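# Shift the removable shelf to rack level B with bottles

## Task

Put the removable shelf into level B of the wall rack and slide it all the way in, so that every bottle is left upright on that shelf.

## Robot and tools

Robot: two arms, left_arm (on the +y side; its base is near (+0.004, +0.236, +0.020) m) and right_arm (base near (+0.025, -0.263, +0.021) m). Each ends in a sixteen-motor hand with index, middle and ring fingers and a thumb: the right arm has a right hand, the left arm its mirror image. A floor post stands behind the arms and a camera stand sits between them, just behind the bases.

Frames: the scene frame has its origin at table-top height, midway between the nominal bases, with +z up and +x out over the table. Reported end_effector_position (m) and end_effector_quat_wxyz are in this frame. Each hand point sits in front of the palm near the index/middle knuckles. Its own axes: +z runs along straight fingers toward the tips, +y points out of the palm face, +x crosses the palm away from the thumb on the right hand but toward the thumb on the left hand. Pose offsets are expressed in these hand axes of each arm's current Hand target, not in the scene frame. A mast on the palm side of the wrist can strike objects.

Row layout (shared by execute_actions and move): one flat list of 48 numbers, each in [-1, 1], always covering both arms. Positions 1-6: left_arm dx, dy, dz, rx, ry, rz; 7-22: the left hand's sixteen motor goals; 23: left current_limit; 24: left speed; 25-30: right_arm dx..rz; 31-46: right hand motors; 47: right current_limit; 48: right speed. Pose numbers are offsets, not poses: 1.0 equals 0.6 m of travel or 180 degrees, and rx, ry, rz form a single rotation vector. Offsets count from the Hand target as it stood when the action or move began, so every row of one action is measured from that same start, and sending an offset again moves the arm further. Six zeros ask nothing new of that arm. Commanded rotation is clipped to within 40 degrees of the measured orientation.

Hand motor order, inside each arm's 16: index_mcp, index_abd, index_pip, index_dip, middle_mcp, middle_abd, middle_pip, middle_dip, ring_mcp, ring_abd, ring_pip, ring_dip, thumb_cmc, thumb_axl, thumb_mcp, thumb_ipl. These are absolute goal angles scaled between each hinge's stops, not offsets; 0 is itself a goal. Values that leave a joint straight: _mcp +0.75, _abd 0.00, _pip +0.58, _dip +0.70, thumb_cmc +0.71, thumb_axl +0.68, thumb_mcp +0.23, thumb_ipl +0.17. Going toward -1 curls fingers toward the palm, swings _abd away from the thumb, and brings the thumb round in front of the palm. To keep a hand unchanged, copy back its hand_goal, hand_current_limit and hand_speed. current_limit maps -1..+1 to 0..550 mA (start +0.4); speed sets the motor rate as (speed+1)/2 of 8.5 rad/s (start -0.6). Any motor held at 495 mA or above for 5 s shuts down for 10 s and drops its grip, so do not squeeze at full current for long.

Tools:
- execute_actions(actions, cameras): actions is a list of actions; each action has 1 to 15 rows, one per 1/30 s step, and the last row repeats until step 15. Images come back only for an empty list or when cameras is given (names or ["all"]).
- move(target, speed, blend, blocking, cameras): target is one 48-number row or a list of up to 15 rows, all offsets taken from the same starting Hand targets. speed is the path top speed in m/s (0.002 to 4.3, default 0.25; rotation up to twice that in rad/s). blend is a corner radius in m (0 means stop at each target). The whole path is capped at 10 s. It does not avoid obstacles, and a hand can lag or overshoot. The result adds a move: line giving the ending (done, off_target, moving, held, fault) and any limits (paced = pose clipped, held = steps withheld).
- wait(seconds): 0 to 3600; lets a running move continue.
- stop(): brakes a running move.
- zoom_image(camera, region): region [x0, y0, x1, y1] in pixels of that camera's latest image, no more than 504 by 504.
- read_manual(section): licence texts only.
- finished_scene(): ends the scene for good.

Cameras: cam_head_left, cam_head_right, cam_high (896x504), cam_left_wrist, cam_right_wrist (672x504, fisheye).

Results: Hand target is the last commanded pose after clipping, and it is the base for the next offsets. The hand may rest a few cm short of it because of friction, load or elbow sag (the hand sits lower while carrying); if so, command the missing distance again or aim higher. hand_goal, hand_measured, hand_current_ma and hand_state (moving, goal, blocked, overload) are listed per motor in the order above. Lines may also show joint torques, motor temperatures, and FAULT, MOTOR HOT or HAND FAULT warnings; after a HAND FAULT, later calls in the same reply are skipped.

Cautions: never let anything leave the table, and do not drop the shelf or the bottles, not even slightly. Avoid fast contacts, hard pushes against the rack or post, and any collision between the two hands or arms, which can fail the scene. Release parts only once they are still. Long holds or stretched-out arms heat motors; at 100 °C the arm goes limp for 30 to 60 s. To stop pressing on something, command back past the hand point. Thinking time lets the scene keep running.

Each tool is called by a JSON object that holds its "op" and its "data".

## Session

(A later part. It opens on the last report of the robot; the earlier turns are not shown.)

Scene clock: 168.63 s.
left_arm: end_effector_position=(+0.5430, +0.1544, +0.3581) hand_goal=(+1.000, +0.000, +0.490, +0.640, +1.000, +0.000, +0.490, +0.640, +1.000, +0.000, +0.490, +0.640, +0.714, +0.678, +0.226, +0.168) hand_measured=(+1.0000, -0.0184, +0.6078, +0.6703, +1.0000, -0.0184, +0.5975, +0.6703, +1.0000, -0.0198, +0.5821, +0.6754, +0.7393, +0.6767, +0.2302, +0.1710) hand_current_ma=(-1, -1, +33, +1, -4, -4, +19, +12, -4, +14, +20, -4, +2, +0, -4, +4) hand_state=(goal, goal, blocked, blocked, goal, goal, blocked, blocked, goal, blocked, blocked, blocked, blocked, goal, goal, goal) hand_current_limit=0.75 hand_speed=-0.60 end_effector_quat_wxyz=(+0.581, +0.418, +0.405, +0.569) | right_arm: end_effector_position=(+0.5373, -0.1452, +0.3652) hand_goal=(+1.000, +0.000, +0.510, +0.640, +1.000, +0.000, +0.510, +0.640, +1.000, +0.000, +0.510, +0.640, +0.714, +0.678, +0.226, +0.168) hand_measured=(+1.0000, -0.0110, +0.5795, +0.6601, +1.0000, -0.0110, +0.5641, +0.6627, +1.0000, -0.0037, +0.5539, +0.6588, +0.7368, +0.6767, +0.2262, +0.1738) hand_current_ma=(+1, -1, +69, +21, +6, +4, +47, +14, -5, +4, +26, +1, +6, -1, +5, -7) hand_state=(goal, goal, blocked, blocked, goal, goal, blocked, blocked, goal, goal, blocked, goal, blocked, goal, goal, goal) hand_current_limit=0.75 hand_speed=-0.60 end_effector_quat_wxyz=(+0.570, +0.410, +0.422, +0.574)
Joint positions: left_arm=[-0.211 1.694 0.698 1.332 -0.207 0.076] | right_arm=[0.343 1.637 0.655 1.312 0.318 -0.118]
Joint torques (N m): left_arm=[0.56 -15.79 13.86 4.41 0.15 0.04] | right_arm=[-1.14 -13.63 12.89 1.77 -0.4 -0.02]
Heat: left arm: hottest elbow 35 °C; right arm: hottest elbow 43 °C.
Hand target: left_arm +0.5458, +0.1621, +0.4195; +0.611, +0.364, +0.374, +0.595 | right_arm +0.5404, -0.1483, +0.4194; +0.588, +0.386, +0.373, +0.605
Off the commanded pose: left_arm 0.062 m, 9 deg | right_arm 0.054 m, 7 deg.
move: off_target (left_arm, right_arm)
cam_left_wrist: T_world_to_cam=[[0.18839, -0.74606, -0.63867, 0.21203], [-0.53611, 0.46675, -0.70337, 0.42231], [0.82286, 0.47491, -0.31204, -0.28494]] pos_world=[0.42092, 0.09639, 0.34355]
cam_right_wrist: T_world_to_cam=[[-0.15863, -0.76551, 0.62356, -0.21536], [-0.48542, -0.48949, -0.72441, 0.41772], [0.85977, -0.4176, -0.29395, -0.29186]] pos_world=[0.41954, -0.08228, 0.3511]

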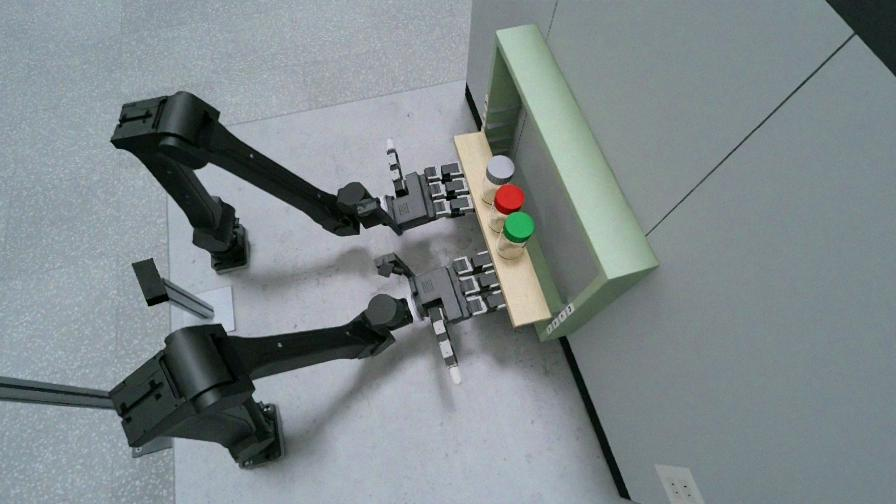

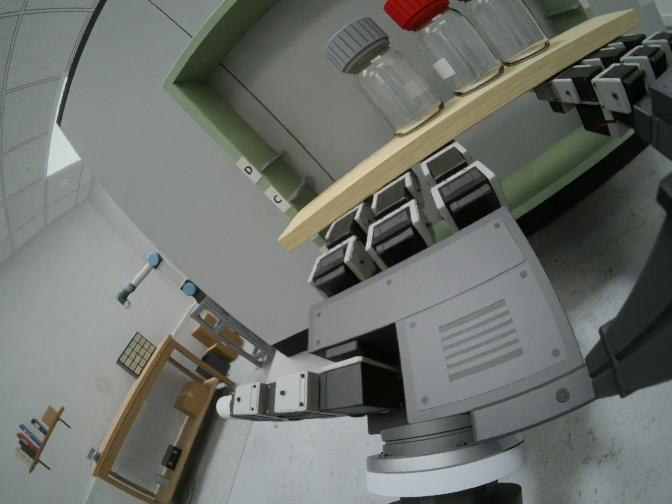

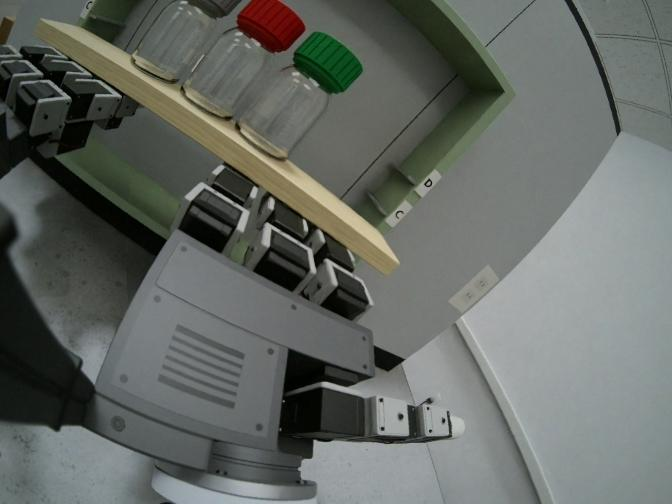

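{"op": "move", "data": {"target": [0.006,0,0,0,0,0,1,0,0.49,0.64,1,0,0.49,0.64,1,0,0.49,0.64,0.714,0.678,0.226,0.168,0.75,-0.6,0.008,0,0,0,0,0,1,0,0.51,0.64,1,0,0.51,0.64,1,0,0.51,0.64,0.714,0.678,0.226,0.168,0.75,-0.6], "speed": 0.04, "cameras": ["cam_left_wrist","cam_right_wrist"]}}

{"op": "zoom_image", "data": {"camera": "cam_left_wrist", "region": [280, 190, 320, 225]}}

{"op": "zoom_image", "data": {"camera": "cam_right_wrist", "region": [360, 205, 400, 240]}}

Scene clock: 173.40 s.
left_arm: end_effector_position=(+0.5435, +0.1559, +0.3581) hand_goal=(+1.000, +0.000, +0.490, +0.640, +1.000, +0.000, +0.490, +0.640, +1.000, +0.000, +0.490, +0.640, +0.714, +0.678, +0.226, +0.168) hand_measured=(+1.0000, -0.0184, +0.6090, +0.6703, +0.9995, -0.0198, +0.5962, +0.6690, +1.0000, -0.0198, +0.5821, +0.6754, +0.7393, +0.6767, +0.2302, +0.1710) hand_current_ma=(-12, -4, +39, +2, -11, -16, +18, +2, +4, +11, +31, +1, -4, -5, -10, +4) hand_state=(goal, goal, blocked, blocked, goal, goal, blocked, blocked, goal, blocked, blocked, blocked, blocked, goal, goal, goal) hand_current_limit=0.75 hand_speed=-0.60 end_effector_quat_wxyz=(+0.582, +0.419, +0.404, +0.568) | right_arm: end_effector_position=(+0.5377, -0.1448, +0.3655) hand_goal=(+1.000, +0.000, +0.510, +0.640, +1.000, +0.000, +0.510, +0.640, +1.000, +0.000, +0.510, +0.640, +0.714, +0.678, +0.226, +0.168) hand_measured=(+1.0000, -0.0110, +0.5795, +0.6601, +1.0000, -0.0125, +0.5654, +0.6627, +1.0000, -0.0037, +0.5552, +0.6588, +0.7368, +0.6777, +0.2252, +0.1738) hand_current_ma=(+2, +0, +67, +22, +1, +12, +40, +18, -4, -6, +23, +2, +11, +1, +9, -4) hand_state=(goal, goal, blocked, blocked, goal, goal, blocked, blocked, goal, goal, blocked, goal, blocked, goal, goal, goal) hand_current_limit=0.75 hand_speed=-0.60 end_effector_quat_wxyz=(+0.569, +0.410, +0.422, +0.574)
Joint positions: left_arm=[-0.206 1.694 0.698 1.331 -0.198 0.074] | right_arm=[0.344 1.637 0.656 1.31 0.319 -0.118]
Joint torques (N m): left_arm=[0.91 -15.85 13.67 4.42 0.08 0.03] | right_arm=[-0.26 -13.39 13.19 1.89 0.04 -0.07]
Heat: left arm: hottest elbow 35 °C; right arm: hottest elbow 43 °C.
Hand target: left_arm +0.5458, +0.1656, +0.4194; +0.611, +0.364, +0.374, +0.595 | right_arm +0.5403, -0.1433, +0.4195; +0.588, +0.386, +0.373, +0.605
Off the commanded pose: left_arm 0.062 m, 9 deg | right_arm 0.054 m, 8 deg.
move: off_target (left_arm, right_arm)
cam_left_wrist: T_world_to_cam=[[0.18557, -0.74627, -0.63926, 0.21487], [-0.53396, 0.46954, -0.70315, 0.42028], [0.82489, 0.47182, -0.31134, -0.28693]] pos_world=[0.42123, 0.09839, 0.34355]
cam_right_wrist: T_world_to_cam=[[-0.15822, -0.76589, 0.6232, -0.21525], [-0.48517, -0.4894, -0.72464, 0.41831], [0.85998, -0.41701, -0.29415, -0.29192]] pos_world=[0.41994, -0.08188, 0.3514]

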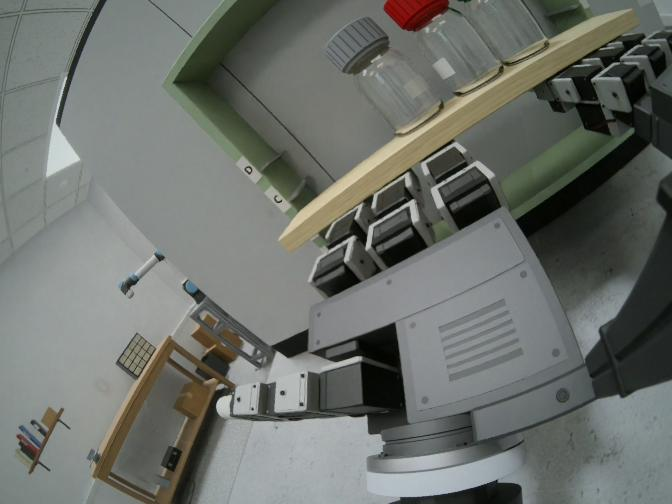

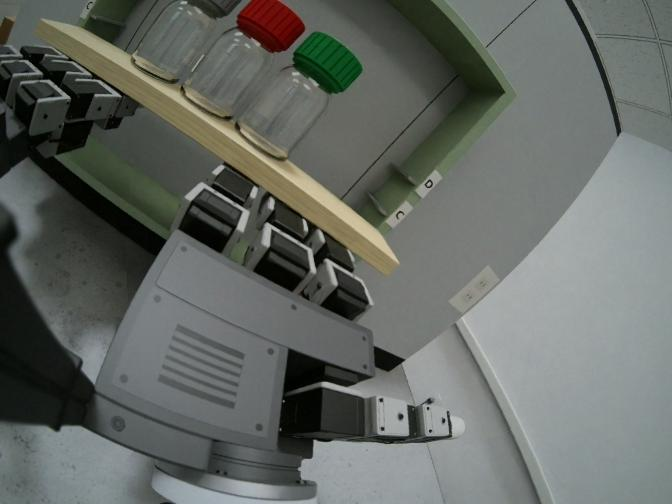

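Scaled by 12.600 from the camera's image (finer frame: 960x720).

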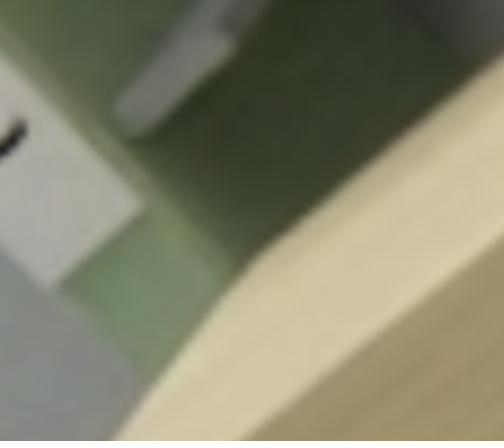

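Scaled by 12.600 from the camera's image (finer frame: 960x720).

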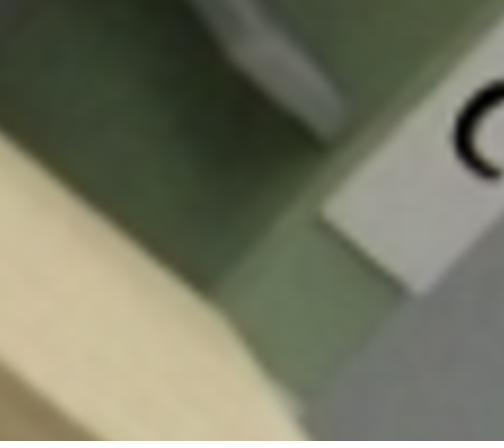

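{"op": "move", "data": {"target": [0.006,0,0,0,0,0,1,0,0.49,0.64,1,0,0.49,0.64,1,0,0.49,0.64,0.714,0.678,0.226,0.168,0.75,-0.6,0.0067,0,0,0,0,0,1,0,0.51,0.64,1,0,0.51,0.64,1,0,0.51,0.64,0.714,0.678,0.226,0.168,0.75,-0.6], "speed": 0.04, "cameras": ["cam_left_wrist","cam_right_wrist"]}}

{"op": "zoom_image", "data": {"camera": "cam_left_wrist", "region": [280, 190, 320, 225]}}

{"op": "zoom_image", "data": {"camera": "cam_right_wrist", "region": [360, 205, 400, 240]}}

Scene clock: 175.03 s.
left_arm: end_effector_position=(+0.5443, +0.1597, +0.3582) hand_goal=(+1.000, +0.000, +0.490, +0.640, +1.000, +0.000, +0.490, +0.640, +1.000, +0.000, +0.490, +0.640, +0.714, +0.678, +0.226, +0.168) hand_measured=(+1.0000, -0.0184, +0.6090, +0.6690, +0.9995, -0.0198, +0.5975, +0.6690, +0.9995, -0.0198, +0.5821, +0.6767, +0.7393, +0.6777, +0.2302, +0.1710) hand_current_ma=(+1, +0, +19, +1, -16, +7, +14, +0, -8, -1, +11, +2, -8, +0, -2, +0) hand_state=(goal, goal, blocked, blocked, goal, goal, blocked, blocked, goal, blocked, blocked, blocked, blocked, goal, goal, goal) hand_current_limit=0.75 hand_speed=-0.60 end_effector_quat_wxyz=(+0.582, +0.418, +0.405, +0.568) | right_arm: end_effector_position=(+0.5377, -0.1419, +0.3664) hand_goal=(+1.000, +0.000, +0.510, +0.640, +1.000, +0.000, +0.510, +0.640, +1.000, +0.000, +0.510, +0.640, +0.714, +0.678, +0.226, +0.168) hand_measured=(+1.0000, -0.0125, +0.5795, +0.6601, +1.0000, -0.0125, +0.5654, +0.6627, +1.0000, -0.0037, +0.5552, +0.6601, +0.7368, +0.6777, +0.2262, +0.1738) hand_current_ma=(+2, -5, +74, +17, +4, -4, +40, +15, -2, +1, +30, +3, +11, -5, -3, -8) hand_state=(goal, goal, blocked, goal, goal, goal, blocked, blocked, goal, goal, blocked, goal, blocked, goal, goal, goal) hand_current_limit=0.75 hand_speed=-0.60 end_effector_quat_wxyz=(+0.569, +0.411, +0.421, +0.574)
Joint positions: left_arm=[-0.197 1.694 0.698 1.331 -0.191 0.069] | right_arm=[0.352 1.637 0.66 1.308 0.328 -0.118]
Joint torques (N m): left_arm=[0.73 -15.97 13.52 4.38 0.06 0.03] | right_arm=[-0.5 -13.39 13.27 1.96 0.04 -0.09]
Heat: left arm: hottest elbow 35 °C; right arm: hottest elbow 43 °C.
Hand target: left_arm +0.5459, +0.1692, +0.4193; +0.611, +0.364, +0.374, +0.595 | right_arm +0.5402, -0.1392, +0.4195; +0.588, +0.386, +0.374, +0.605
Off the commanded pose: left_arm 0.062 m, 8 deg | right_arm 0.053 m, 7 deg.
move: off_target (left_arm, right_arm)
cam_left_wrist: T_world_to_cam=[[0.18606, -0.74776, -0.63737, 0.21692], [-0.53382, 0.46767, -0.7045, 0.41959], [0.82488, 0.47132, -0.31215, -0.28902]] pos_world=[0.42203, 0.10219, 0.34365]
cam_right_wrist: T_world_to_cam=[[-0.15873, -0.76777, 0.62075, -0.21264], [-0.48548, -0.48677, -0.7262, 0.42151], [0.85972, -0.41663, -0.29547, -0.2897]] pos_world=[0.41994, -0.07878, 0.3525]

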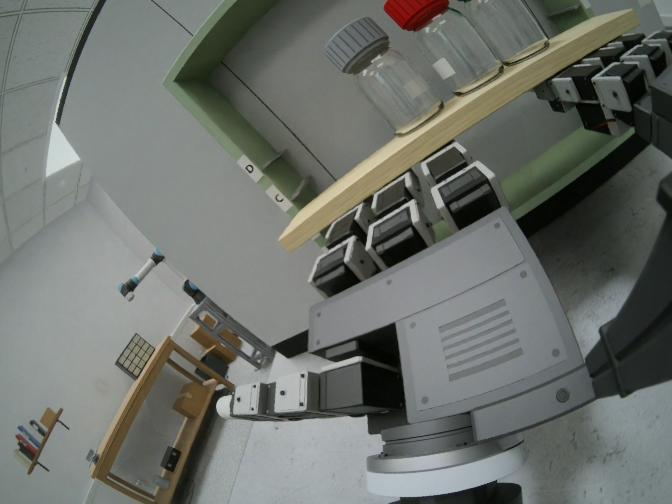

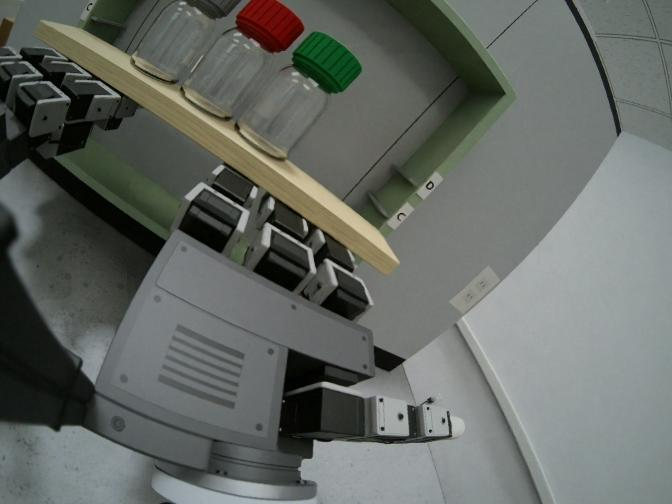

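Scaled by 12.600 from the camera's image (finer frame: 960x720).

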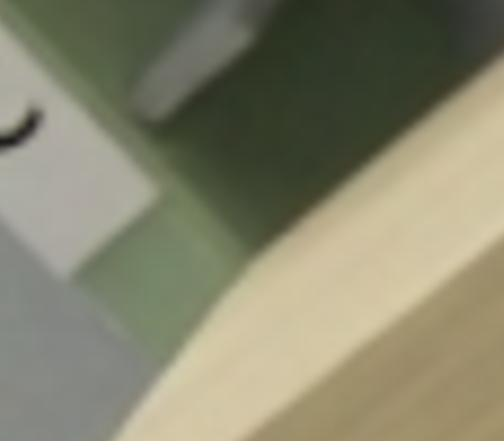

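Scaled by 12.600 from the camera's image (finer frame: 960x720).

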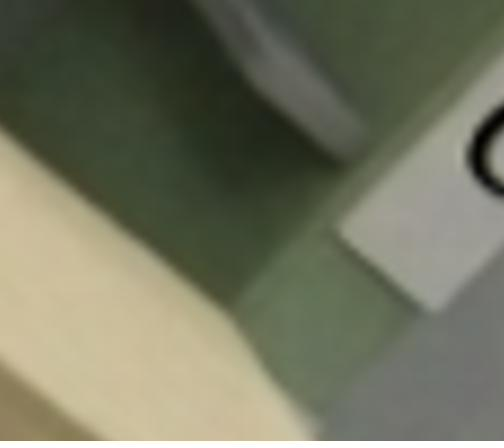

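{"op": "move", "data": {"target": [0,-0.00234,0.0119,0,0,0,1,0,0.49,0.64,1,0,0.49,0.64,1,0,0.49,0.64,0.714,0.678,0.226,0.168,0.75,-0.6,-0.0075,-0.00238,0.01563,0,0,0,1,0,0.51,0.64,1,0,0.51,0.64,1,0,0.51,0.64,0.714,0.678,0.226,0.168,0.75,-0.6], "speed": 0.04, "cameras": ["cam_high","cam_left_wrist","cam_right_wrist"]}}

{"op": "zoom_image", "data": {"camera": "cam_left_wrist", "region": [280, 190, 320, 225]}}

{"op": "zoom_image", "data": {"camera": "cam_right_wrist", "region": [360, 205, 400, 240]}}

{"op": "zoom_image", "data": {"camera": "cam_right_wrist", "region": [0, 0, 140, 105]}}

{"op": "zoom_image", "data": {"camera": "cam_left_wrist", "region": [532, 0, 672, 105]}}

Scene clock: 178.30 s.
left_arm: end_effector_position=(+0.5488, +0.1599, +0.3624) hand_goal=(+1.000, +0.000, +0.490, +0.640, +1.000, +0.000, +0.490, +0.640, +1.000, +0.000, +0.490, +0.640, +0.714, +0.678, +0.226, +0.168) hand_measured=(+1.0000, -0.0184, +0.6090, +0.6703, +1.0000, -0.0198, +0.5962, +0.6690, +1.0000, -0.0198, +0.5821, +0.6767, +0.7393, +0.6767, +0.2302, +0.1719) hand_current_ma=(-4, +5, +29, +4, -14, +0, +21, +3, +0, +2, +15, -3, -9, +3, -22, +6) hand_state=(goal, goal, blocked, blocked, goal, goal, blocked, blocked, goal, blocked, blocked, blocked, blocked, goal, goal, goal) hand_current_limit=0.75 hand_speed=-0.60 end_effector_quat_wxyz=(+0.584, +0.416, +0.404, +0.568) | right_arm: end_effector_position=(+0.5443, -0.1422, +0.3709) hand_goal=(+1.000, +0.000, +0.510, +0.640, +1.000, +0.000, +0.510, +0.640, +1.000, +0.000, +0.510, +0.640, +0.714, +0.678, +0.226, +0.168) hand_measured=(+1.0000, -0.0110, +0.5795, +0.6601, +1.0000, -0.0125, +0.5667, +0.6627, +1.0000, -0.0037, +0.5577, +0.6588, +0.7368, +0.6777, +0.2262, +0.1738) hand_current_ma=(-4, +3, +62, +19, +0, -2, +32, +20, -9, +1, +22, +0, +10, +3, +1, -5) hand_state=(goal, goal, blocked, blocked, goal, goal, blocked, blocked, goal, goal, blocked, goal, blocked, goal, goal, goal) hand_current_limit=0.75 hand_speed=-0.60 end_effector_quat_wxyz=(+0.570, +0.409, +0.420, +0.575)
Joint positions: left_arm=[-0.195 1.694 0.714 1.32 -0.188 0.066] | right_arm=[0.344 1.64 0.681 1.294 0.321 -0.118]
Joint torques (N m): left_arm=[0.85 -15.56 14.02 4.34 0.06 0.04] | right_arm=[-0.79 -13.1 13.46 1.83 -0.38 -0.04]
Heat: left arm: hottest elbow 35 °C; right arm: hottest elbow 43 °C.
Hand target: left_arm +0.5529, +0.1692, +0.4212; +0.611, +0.364, +0.374, +0.595 | right_arm +0.5494, -0.1439, +0.4220; +0.588, +0.386, +0.374, +0.605
Off the commanded pose: left_arm 0.060 m, 8 deg | right_arm 0.051 m, 7 deg.
move: off_target (left_arm, right_arm)
cam_left_wrist: T_world_to_cam=[[0.18813, -0.74957, -0.63463, 0.21708], [-0.53006, 0.46649, -0.70811, 0.42431], [0.82682, 0.46961, -0.30955, -0.29324]] pos_world=[0.42653, 0.10249, 0.34745]
cam_right_wrist: T_world_to_cam=[[-0.162, -0.76724, 0.62057, -0.21273], [-0.48221, -0.48713, -0.72813, 0.42672], [0.86095, -0.4172, -0.29105, -0.29657]] pos_world=[0.42664, -0.07908, 0.3564]

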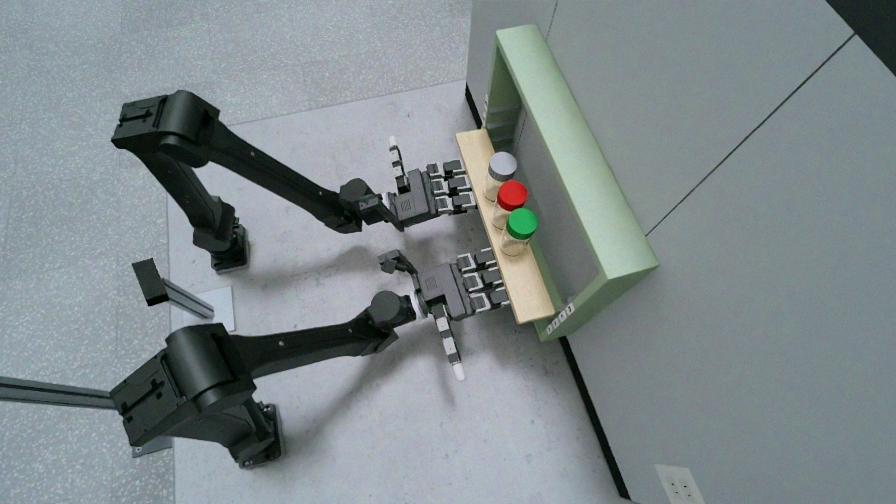

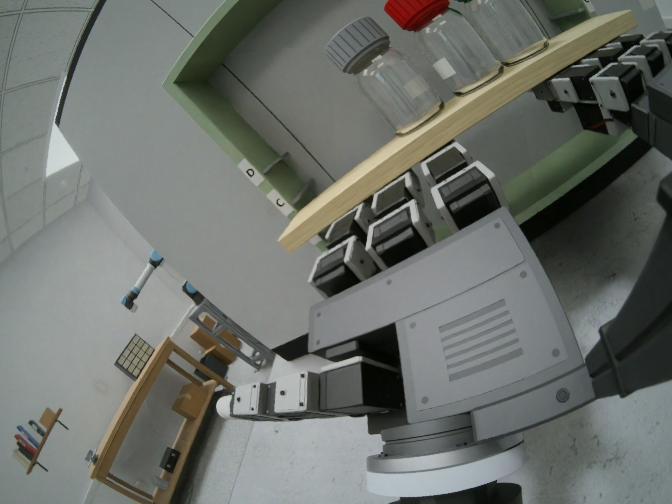

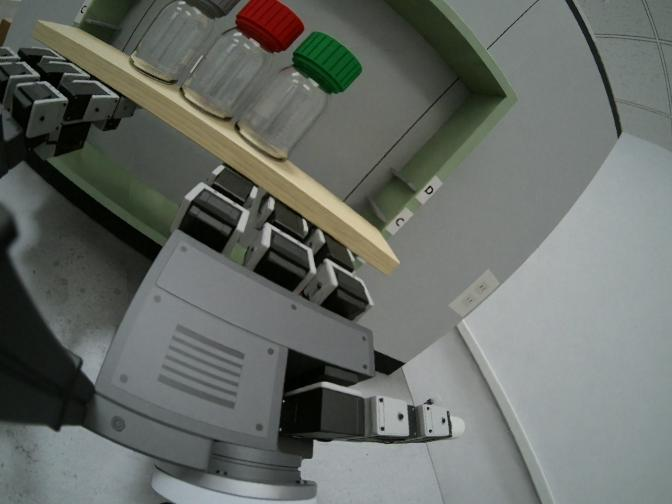

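Scaled by 12.600 from the camera's image (finer frame: 960x720).

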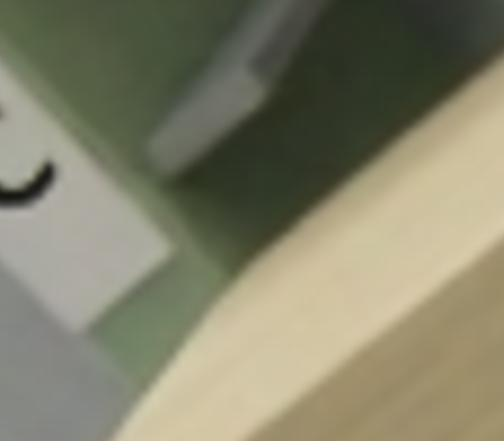

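Scaled by 12.600 from the camera's image (finer frame: 960x720).

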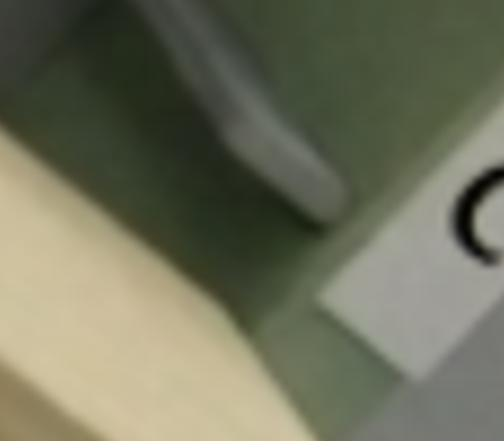

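Scaled by 3.600 from the camera's image (finer frame: 960x720).

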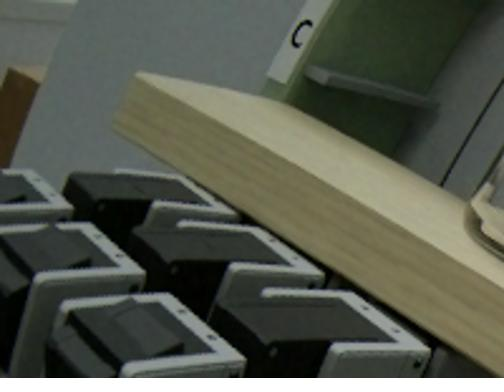

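Scaled by 3.600 from the camera's image (finer frame: 960x720).

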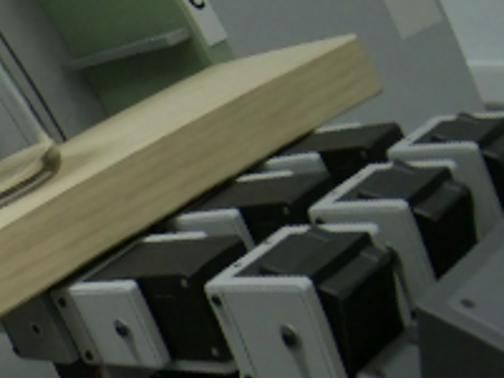

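{"op": "move", "data": {"target": [-0.0017,-0.01055,0.01332,0,0,0,1,0,0.49,0.64,1,0,0.49,0.64,1,0,0.49,0.64,0.714,0.678,0.226,0.168,0.75,-0.6,-0.0083,-0.01055,0.01332,0,0,0,1,0,0.51,0.64,1,0,0.51,0.64,1,0,0.51,0.64,0.714,0.678,0.226,0.168,0.75,-0.6], "speed": 0.04, "cameras": ["cam_high","cam_left_wrist","cam_right_wrist"]}}

{"op": "zoom_image", "data": {"camera": "cam_left_wrist", "region": [280, 190, 320, 225]}}

{"op": "zoom_image", "data": {"camera": "cam_right_wrist", "region": [360, 205, 400, 240]}}

{"op": "zoom_image", "data": {"camera": "cam_right_wrist", "region": [0, 0, 140, 105]}}

{"op": "zoom_image", "data": {"camera": "cam_left_wrist", "region": [532, 0, 672, 105]}}

Scene clock: 180.77 s.
left_arm: end_effector_position=(+0.5591, +0.1586, +0.3601) hand_goal=(+1.000, +0.000, +0.490, +0.640, +1.000, +0.000, +0.490, +0.640, +1.000, +0.000, +0.490, +0.640, +0.714, +0.678, +0.226, +0.168) hand_measured=(+1.0000, -0.0184, +0.6078, +0.6703, +1.0000, -0.0198, +0.5975, +0.6690, +1.0000, -0.0198, +0.5834, +0.6754, +0.7393, +0.6767, +0.2302, +0.1719) hand_current_ma=(-5, +8, +38, +10, -10, -12, +24, +13, -4, -5, +12, -11, -3, +4, -1, -4) hand_state=(goal, goal, blocked, blocked, goal, goal, blocked, blocked, goal, blocked, blocked, blocked, blocked, goal, goal, goal) hand_current_limit=0.75 hand_speed=-0.60 end_effector_quat_wxyz=(+0.583, +0.416, +0.404, +0.568) | right_arm: end_effector_position=(+0.5547, -0.1444, +0.3684) hand_goal=(+1.000, +0.000, +0.510, +0.640, +1.000, +0.000, +0.510, +0.640, +1.000, +0.000, +0.510, +0.640, +0.714, +0.678, +0.226, +0.168) hand_measured=(+1.0000, -0.0125, +0.5795, +0.6601, +1.0000, -0.0125, +0.5667, +0.6627, +1.0000, -0.0037, +0.5564, +0.6588, +0.7368, +0.6767, +0.2262, +0.1738) hand_current_ma=(+4, -1, +65, +13, +5, +3, +40, +23, -7, +6, +24, -1, +4, -3, +5, -3) hand_state=(goal, goal, blocked, blocked, goal, goal, blocked, blocked, goal, goal, blocked, goal, blocked, goal, goal, goal) hand_current_limit=0.75 hand_speed=-0.60 end_effector_quat_wxyz=(+0.569, +0.408, +0.421, +0.576)
Joint positions: left_arm=[-0.192 1.719 0.742 1.315 -0.186 0.066] | right_arm=[0.329 1.664 0.704 1.292 0.302 -0.113]
Joint torques (N m): left_arm=[0.67 -15.79 14.02 4.45 0.06 0.03] | right_arm=[-1.38 -13.74 13.14 1.98 -0.29 0.01]
Heat: left arm: hottest elbow 35 °C; right arm: hottest elbow 43 °C.
Hand target: left_arm +0.5628, +0.1681, +0.4194; +0.611, +0.363, +0.374, +0.595 | right_arm +0.5594, -0.1487, +0.4195; +0.588, +0.386, +0.374, +0.605
Off the commanded pose: left_arm 0.060 m, 8 deg | right_arm 0.052 m, 7 deg.
move: off_target (left_arm, right_arm)
cam_left_wrist: T_world_to_cam=[[0.18822, -0.74897, -0.63531, 0.21283], [-0.53118, 0.46647, -0.70729, 0.42907], [0.82609, 0.47059, -0.31004, -0.30139]] pos_world=[0.43683, 0.10109, 0.34525]
cam_right_wrist: T_world_to_cam=[[-0.15911, -0.76676, 0.6219, -0.21322], [-0.48063, -0.49008, -0.7272, 0.42717], [0.86237, -0.41461, -0.29055, -0.30782]] pos_world=[0.43684, -0.08177, 0.3538]

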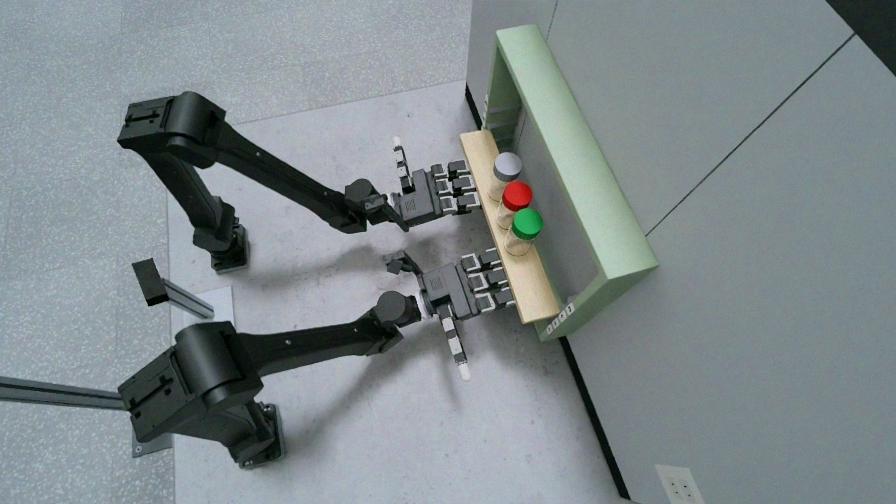

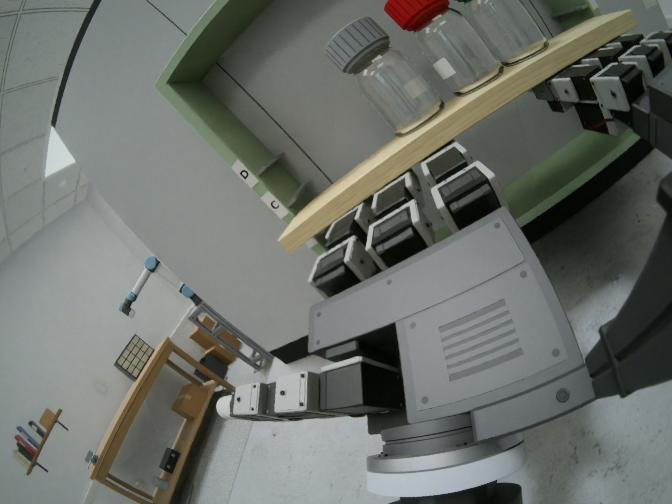

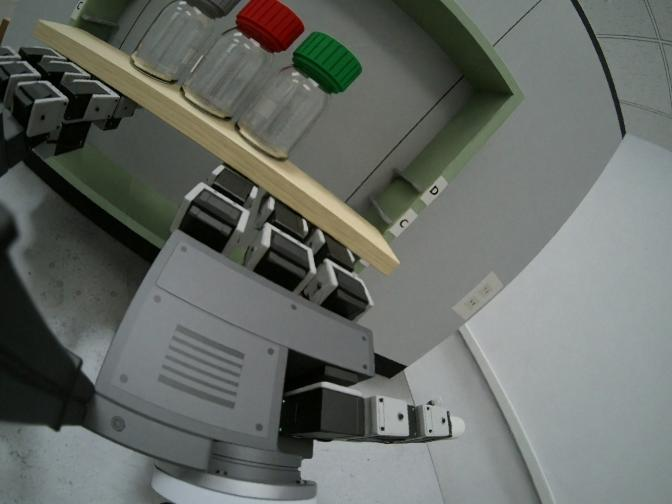

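Scaled by 12.600 from the camera's image (finer frame: 960x720).

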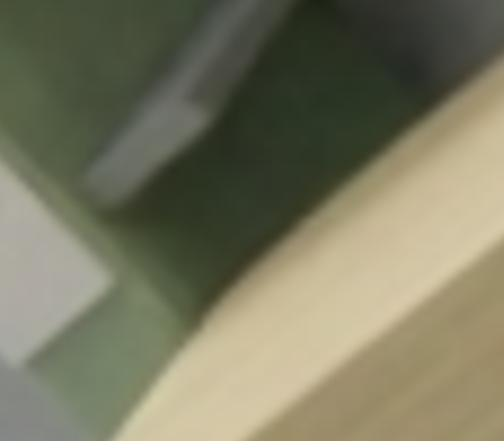

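Scaled by 12.600 from the camera's image (finer frame: 960x720).

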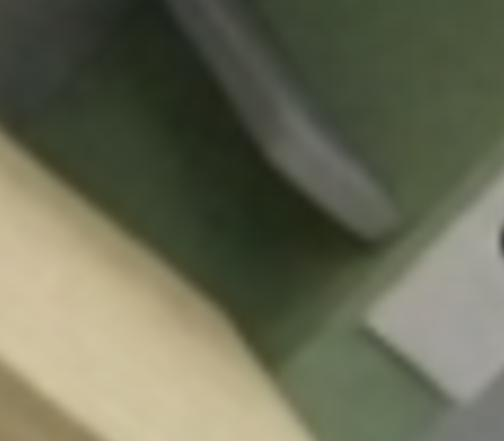

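Scaled by 3.600 from the camera's image (finer frame: 960x720).

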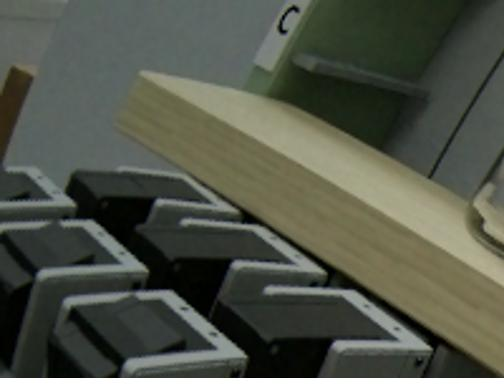

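Scaled by 3.600 from the camera's image (finer frame: 960x720).

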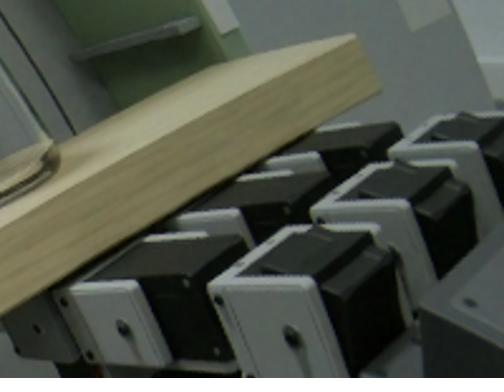

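{"op": "move", "data": {"target": [0.0008,-0.00841,0.02377,0,0,0,1,0,0.49,0.64,1,0,0.49,0.64,1,0,0.49,0.64,0.714,0.678,0.226,0.168,0.75,-0.6,0.0008,-0.00841,0.02377,0,0,0,1,0,0.51,0.64,1,0,0.51,0.64,1,0,0.51,0.64,0.714,0.678,0.226,0.168,0.75,-0.6], "speed": 0.04, "cameras": ["cam_high","cam_left_wrist","cam_right_wrist"]}}

{"op": "zoom_image", "data": {"camera": "cam_left_wrist", "region": [270, 180, 340, 250]}}

{"op": "zoom_image", "data": {"camera": "cam_right_wrist", "region": [340, 190, 410, 260]}}

{"op": "zoom_image", "data": {"camera": "cam_right_wrist", "region": [0, 0, 140, 105]}}

{"op": "zoom_image", "data": {"camera": "cam_left_wrist", "region": [532, 0, 672, 105]}}

Scene clock: 183.33 s.
left_arm: end_effector_position=(+0.5739, +0.1589, +0.3605) hand_goal=(+1.000, +0.000, +0.490, +0.640, +1.000, +0.000, +0.490, +0.640, +1.000, +0.000, +0.490, +0.640, +0.714, +0.678, +0.226, +0.168) hand_measured=(+1.0000, -0.0184, +0.6090, +0.6703, +1.0000, -0.0198, +0.5975, +0.6703, +1.0000, -0.0213, +0.5821, +0.6767, +0.7393, +0.6767, +0.2302, +0.1710) hand_current_ma=(+0, +15, +37, -5, -3, -17, +11, +0, -12, -10, +5, -1, -6, +6, -14, -5) hand_state=(goal, goal, blocked, blocked, goal, goal, blocked, blocked, goal, blocked, blocked, blocked, blocked, goal, goal, goal) hand_current_limit=0.75 hand_speed=-0.60 end_effector_quat_wxyz=(+0.582, +0.417, +0.404, +0.569) | right_arm: end_effector_position=(+0.5697, -0.1439, +0.3687) hand_goal=(+1.000, +0.000, +0.510, +0.640, +1.000, +0.000, +0.510, +0.640, +1.000, +0.000, +0.510, +0.640, +0.714, +0.678, +0.226, +0.168) hand_measured=(+1.0000, -0.0110, +0.5795, +0.6601, +1.0000, -0.0125, +0.5667, +0.6627, +1.0000, -0.0037, +0.5577, +0.6588, +0.7368, +0.6767, +0.2262, +0.1738) hand_current_ma=(+6, -3, +53, +19, +13, +10, +47, +18, +1, -3, +36, +2, +16, -6, +5, -7) hand_state=(goal, goal, blocked, blocked, goal, goal, blocked, blocked, goal, goal, blocked, goal, blocked, goal, goal, goal) hand_current_limit=0.75 hand_speed=-0.60 end_effector_quat_wxyz=(+0.569, +0.409, +0.421, +0.576)
Joint positions: left_arm=[-0.184 1.743 0.783 1.296 -0.179 0.066] | right_arm=[0.319 1.689 0.745 1.275 0.294 -0.108]
Joint torques (N m): left_arm=[0.62 -16.32 14.3 4.41 0.04 0] | right_arm=[-1.03 -14.21 13.48 1.98 -0.27 -0.03]
Heat: left arm: hottest elbow 35 °C; right arm: hottest elbow 44 °C.
Hand target: left_arm +0.5778, +0.1683, +0.4214; +0.611, +0.364, +0.374, +0.595 | right_arm +0.5744, -0.1481, +0.4211; +0.588, +0.386, +0.373, +0.605
Off the commanded pose: left_arm 0.062 m, 8 deg | right_arm 0.053 m, 7 deg.
move: off_target (left_arm, right_arm)
cam_left_wrist: T_world_to_cam=[[0.18834, -0.74738, -0.63714, 0.21091], [-0.53273, 0.46726, -0.70559, 0.43728], [0.82506, 0.47232, -0.31015, -0.31331]] pos_world=[0.45173, 0.10129, 0.34575]
cam_right_wrist: T_world_to_cam=[[-0.15846, -0.76785, 0.62073, -0.21074], [-0.48127, -0.48886, -0.72759, 0.43547], [0.86213, -0.41404, -0.29208, -0.31962]] pos_world=[0.45174, -0.08127, 0.3543]

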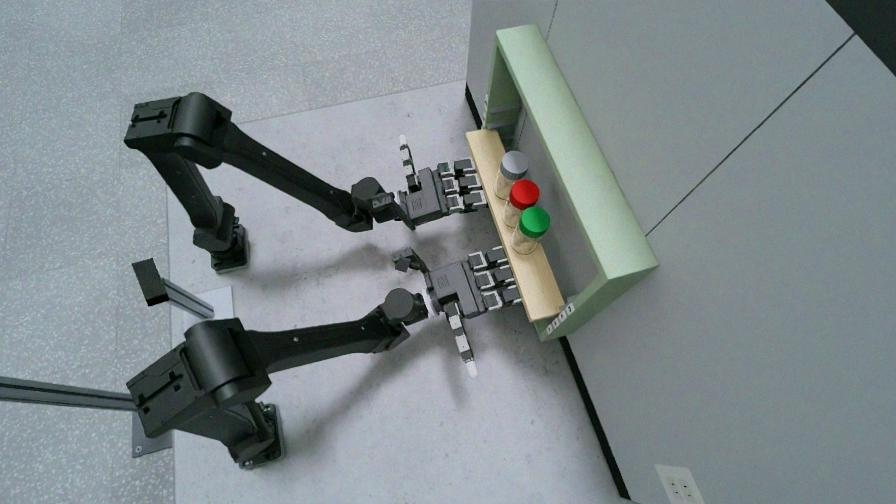

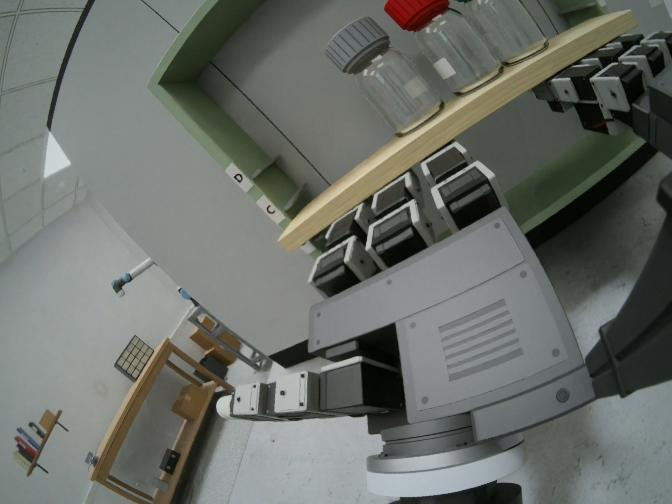

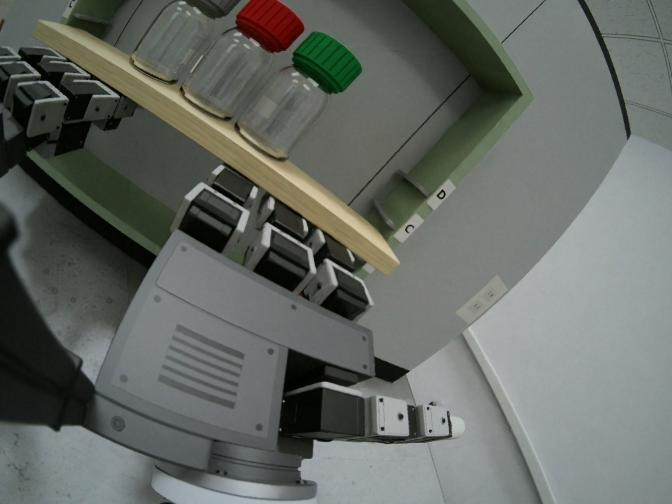

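Scaled by 7.200 from the camera's image (finer frame: 960x720).

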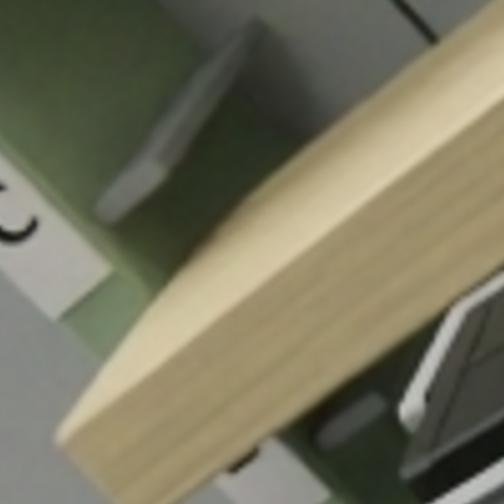

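Scaled by 7.200 from the camera's image (finer frame: 960x720).

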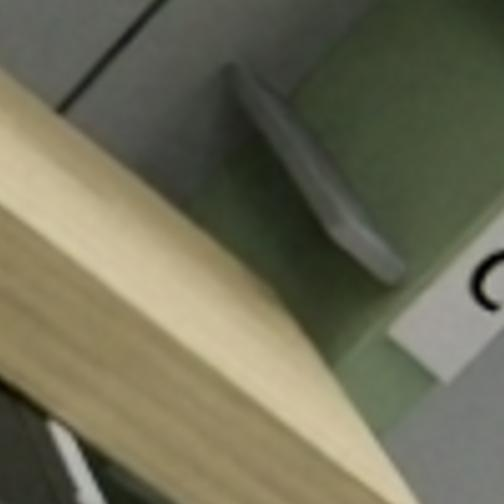

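Scaled by 3.600 from the camera's image (finer frame: 960x720).

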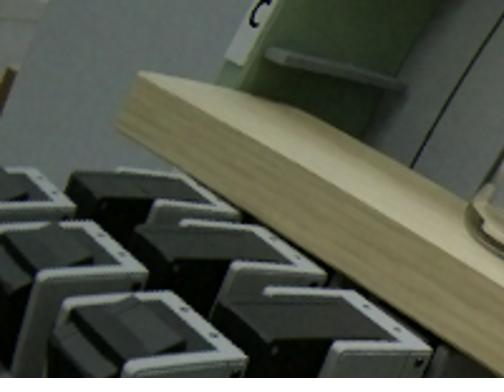

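Scaled by 3.600 from the camera's image (finer frame: 960x720).

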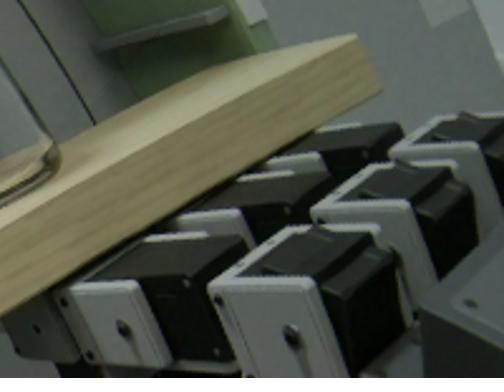

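{"op": "move", "data": {"target": [0.0008,-0.00841,0.02377,0,0,0,1,0,0.49,0.64,1,0,0.49,0.64,1,0,0.49,0.64,0.714,0.678,0.226,0.168,0.75,-0.6,0.0008,-0.00841,0.02377,0,0,0,1,0,0.51,0.64,1,0,0.51,0.64,1,0,0.51,0.64,0.714,0.678,0.226,0.168,0.75,-0.6], "speed": 0.04, "cameras": ["cam_high","cam_left_wrist","cam_right_wrist"]}}

{"op": "zoom_image", "data": {"camera": "cam_left_wrist", "region": [270, 180, 340, 250]}}

{"op": "zoom_image", "data": {"camera": "cam_right_wrist", "region": [340, 190, 410, 260]}}

Scene clock: 185.03 s.
left_arm: end_effector_position=(+0.5891, +0.1593, +0.3599) hand_goal=(+1.000, +0.000, +0.490, +0.640, +1.000, +0.000, +0.490, +0.640, +1.000, +0.000, +0.490, +0.640, +0.714, +0.678, +0.226, +0.168) hand_measured=(+1.0000, -0.0184, +0.6090, +0.6703, +1.0000, -0.0198, +0.5975, +0.6690, +1.0000, -0.0213, +0.5821, +0.6754, +0.7393, +0.6777, +0.2311, +0.1719) hand_current_ma=(-13, -3, +27, -1, -7, -12, +26, -4, +5, +8, +17, -21, -4, -6, -13, -3) hand_state=(goal, goal, blocked, blocked, goal, goal, blocked, blocked, goal, blocked, blocked, blocked, blocked, goal, goal, goal) hand_current_limit=0.75 hand_speed=-0.60 end_effector_quat_wxyz=(+0.581, +0.418, +0.405, +0.568) | right_arm: end_effector_position=(+0.5848, -0.1434, +0.3685) hand_goal=(+1.000, +0.000, +0.510, +0.640, +1.000, +0.000, +0.510, +0.640, +1.000, +0.000, +0.510, +0.640, +0.714, +0.678, +0.226, +0.168) hand_measured=(+1.0000, -0.0110, +0.5795, +0.6601, +0.9995, -0.0125, +0.5667, +0.6627, +0.9995, -0.0037, +0.5577, +0.6588, +0.7368, +0.6767, +0.2262, +0.1738) hand_current_ma=(+1, -3, +60, +17, +3, +1, +38, +15, -10, -6, +21, +6, +9, -10, +0, +6) hand_state=(goal, goal, blocked, blocked, goal, goal, blocked, blocked, goal, goal, blocked, goal, blocked, goal, goal, goal) hand_current_limit=0.75 hand_speed=-0.60 end_effector_quat_wxyz=(+0.569, +0.410, +0.421, +0.575)
Joint positions: left_arm=[-0.176 1.768 0.825 1.276 -0.173 0.063] | right_arm=[0.31 1.716 0.786 1.257 0.286 -0.104]
Joint torques (N m): left_arm=[0.62 -16.79 14.57 4.44 0.05 -0.01] | right_arm=[-0.97 -14.56 13.68 1.96 -0.26 0]
Heat: left arm: hottest elbow 35 °C; right arm: hottest elbow 43 °C.
Hand target: left_arm +0.5929, +0.1687, +0.4232; +0.611, +0.364, +0.374, +0.595 | right_arm +0.5895, -0.1475, +0.4226; +0.588, +0.386, +0.373, +0.605
Off the commanded pose: left_arm 0.064 m, 9 deg | right_arm 0.054 m, 7 deg.
move: off_target (left_arm, right_arm)
cam_left_wrist: T_world_to_cam=[[0.18703, -0.7468, -0.63821, 0.209], [-0.53563, 0.46708, -0.70352, 0.44579], [0.82348, 0.47342, -0.31265, -0.32452]] pos_world=[0.46693, 0.10149, 0.34555]
cam_right_wrist: T_world_to_cam=[[-0.15794, -0.76792, 0.62077, -0.20822], [-0.48296, -0.48826, -0.72688, 0.44368], [0.86128, -0.41461, -0.29376, -0.33142]] pos_world=[0.46684, -0.08067, 0.3544]

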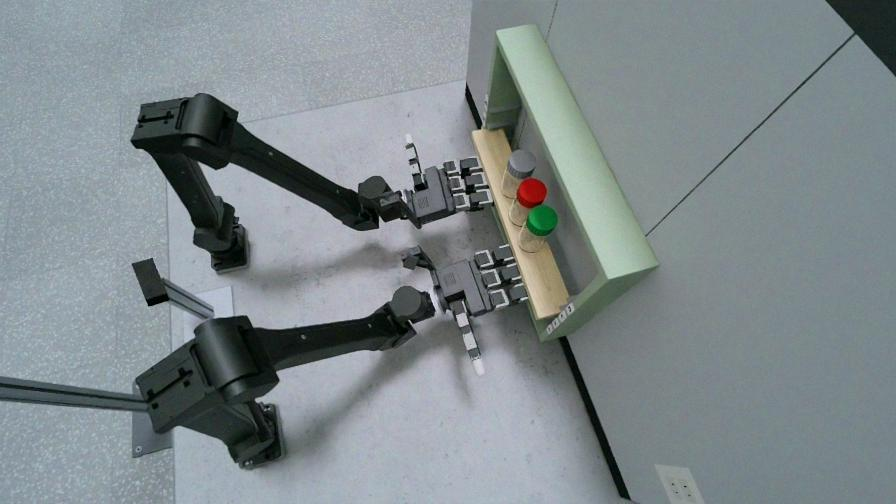

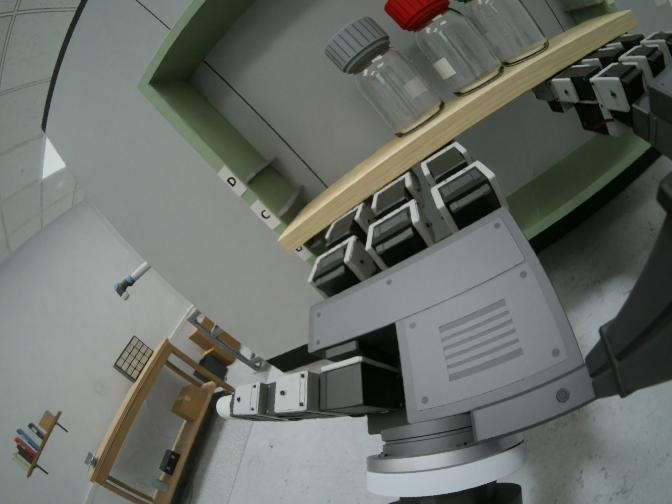

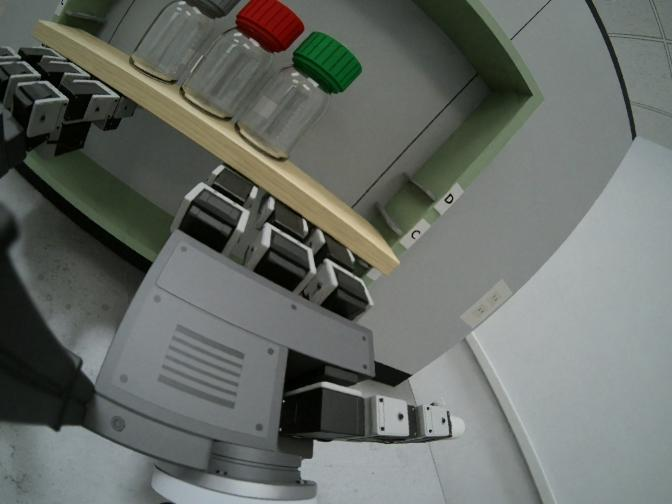

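Scaled by 7.200 from the camera's image (finer frame: 960x720).

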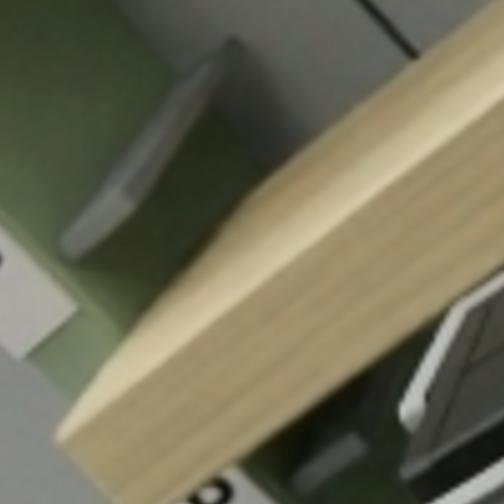

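Scaled by 7.200 from the camera's image (finer frame: 960x720).

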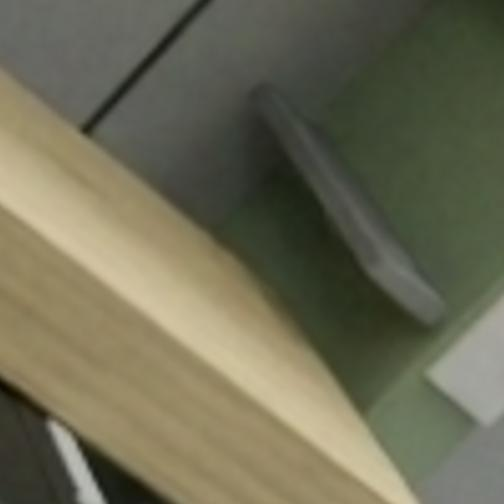

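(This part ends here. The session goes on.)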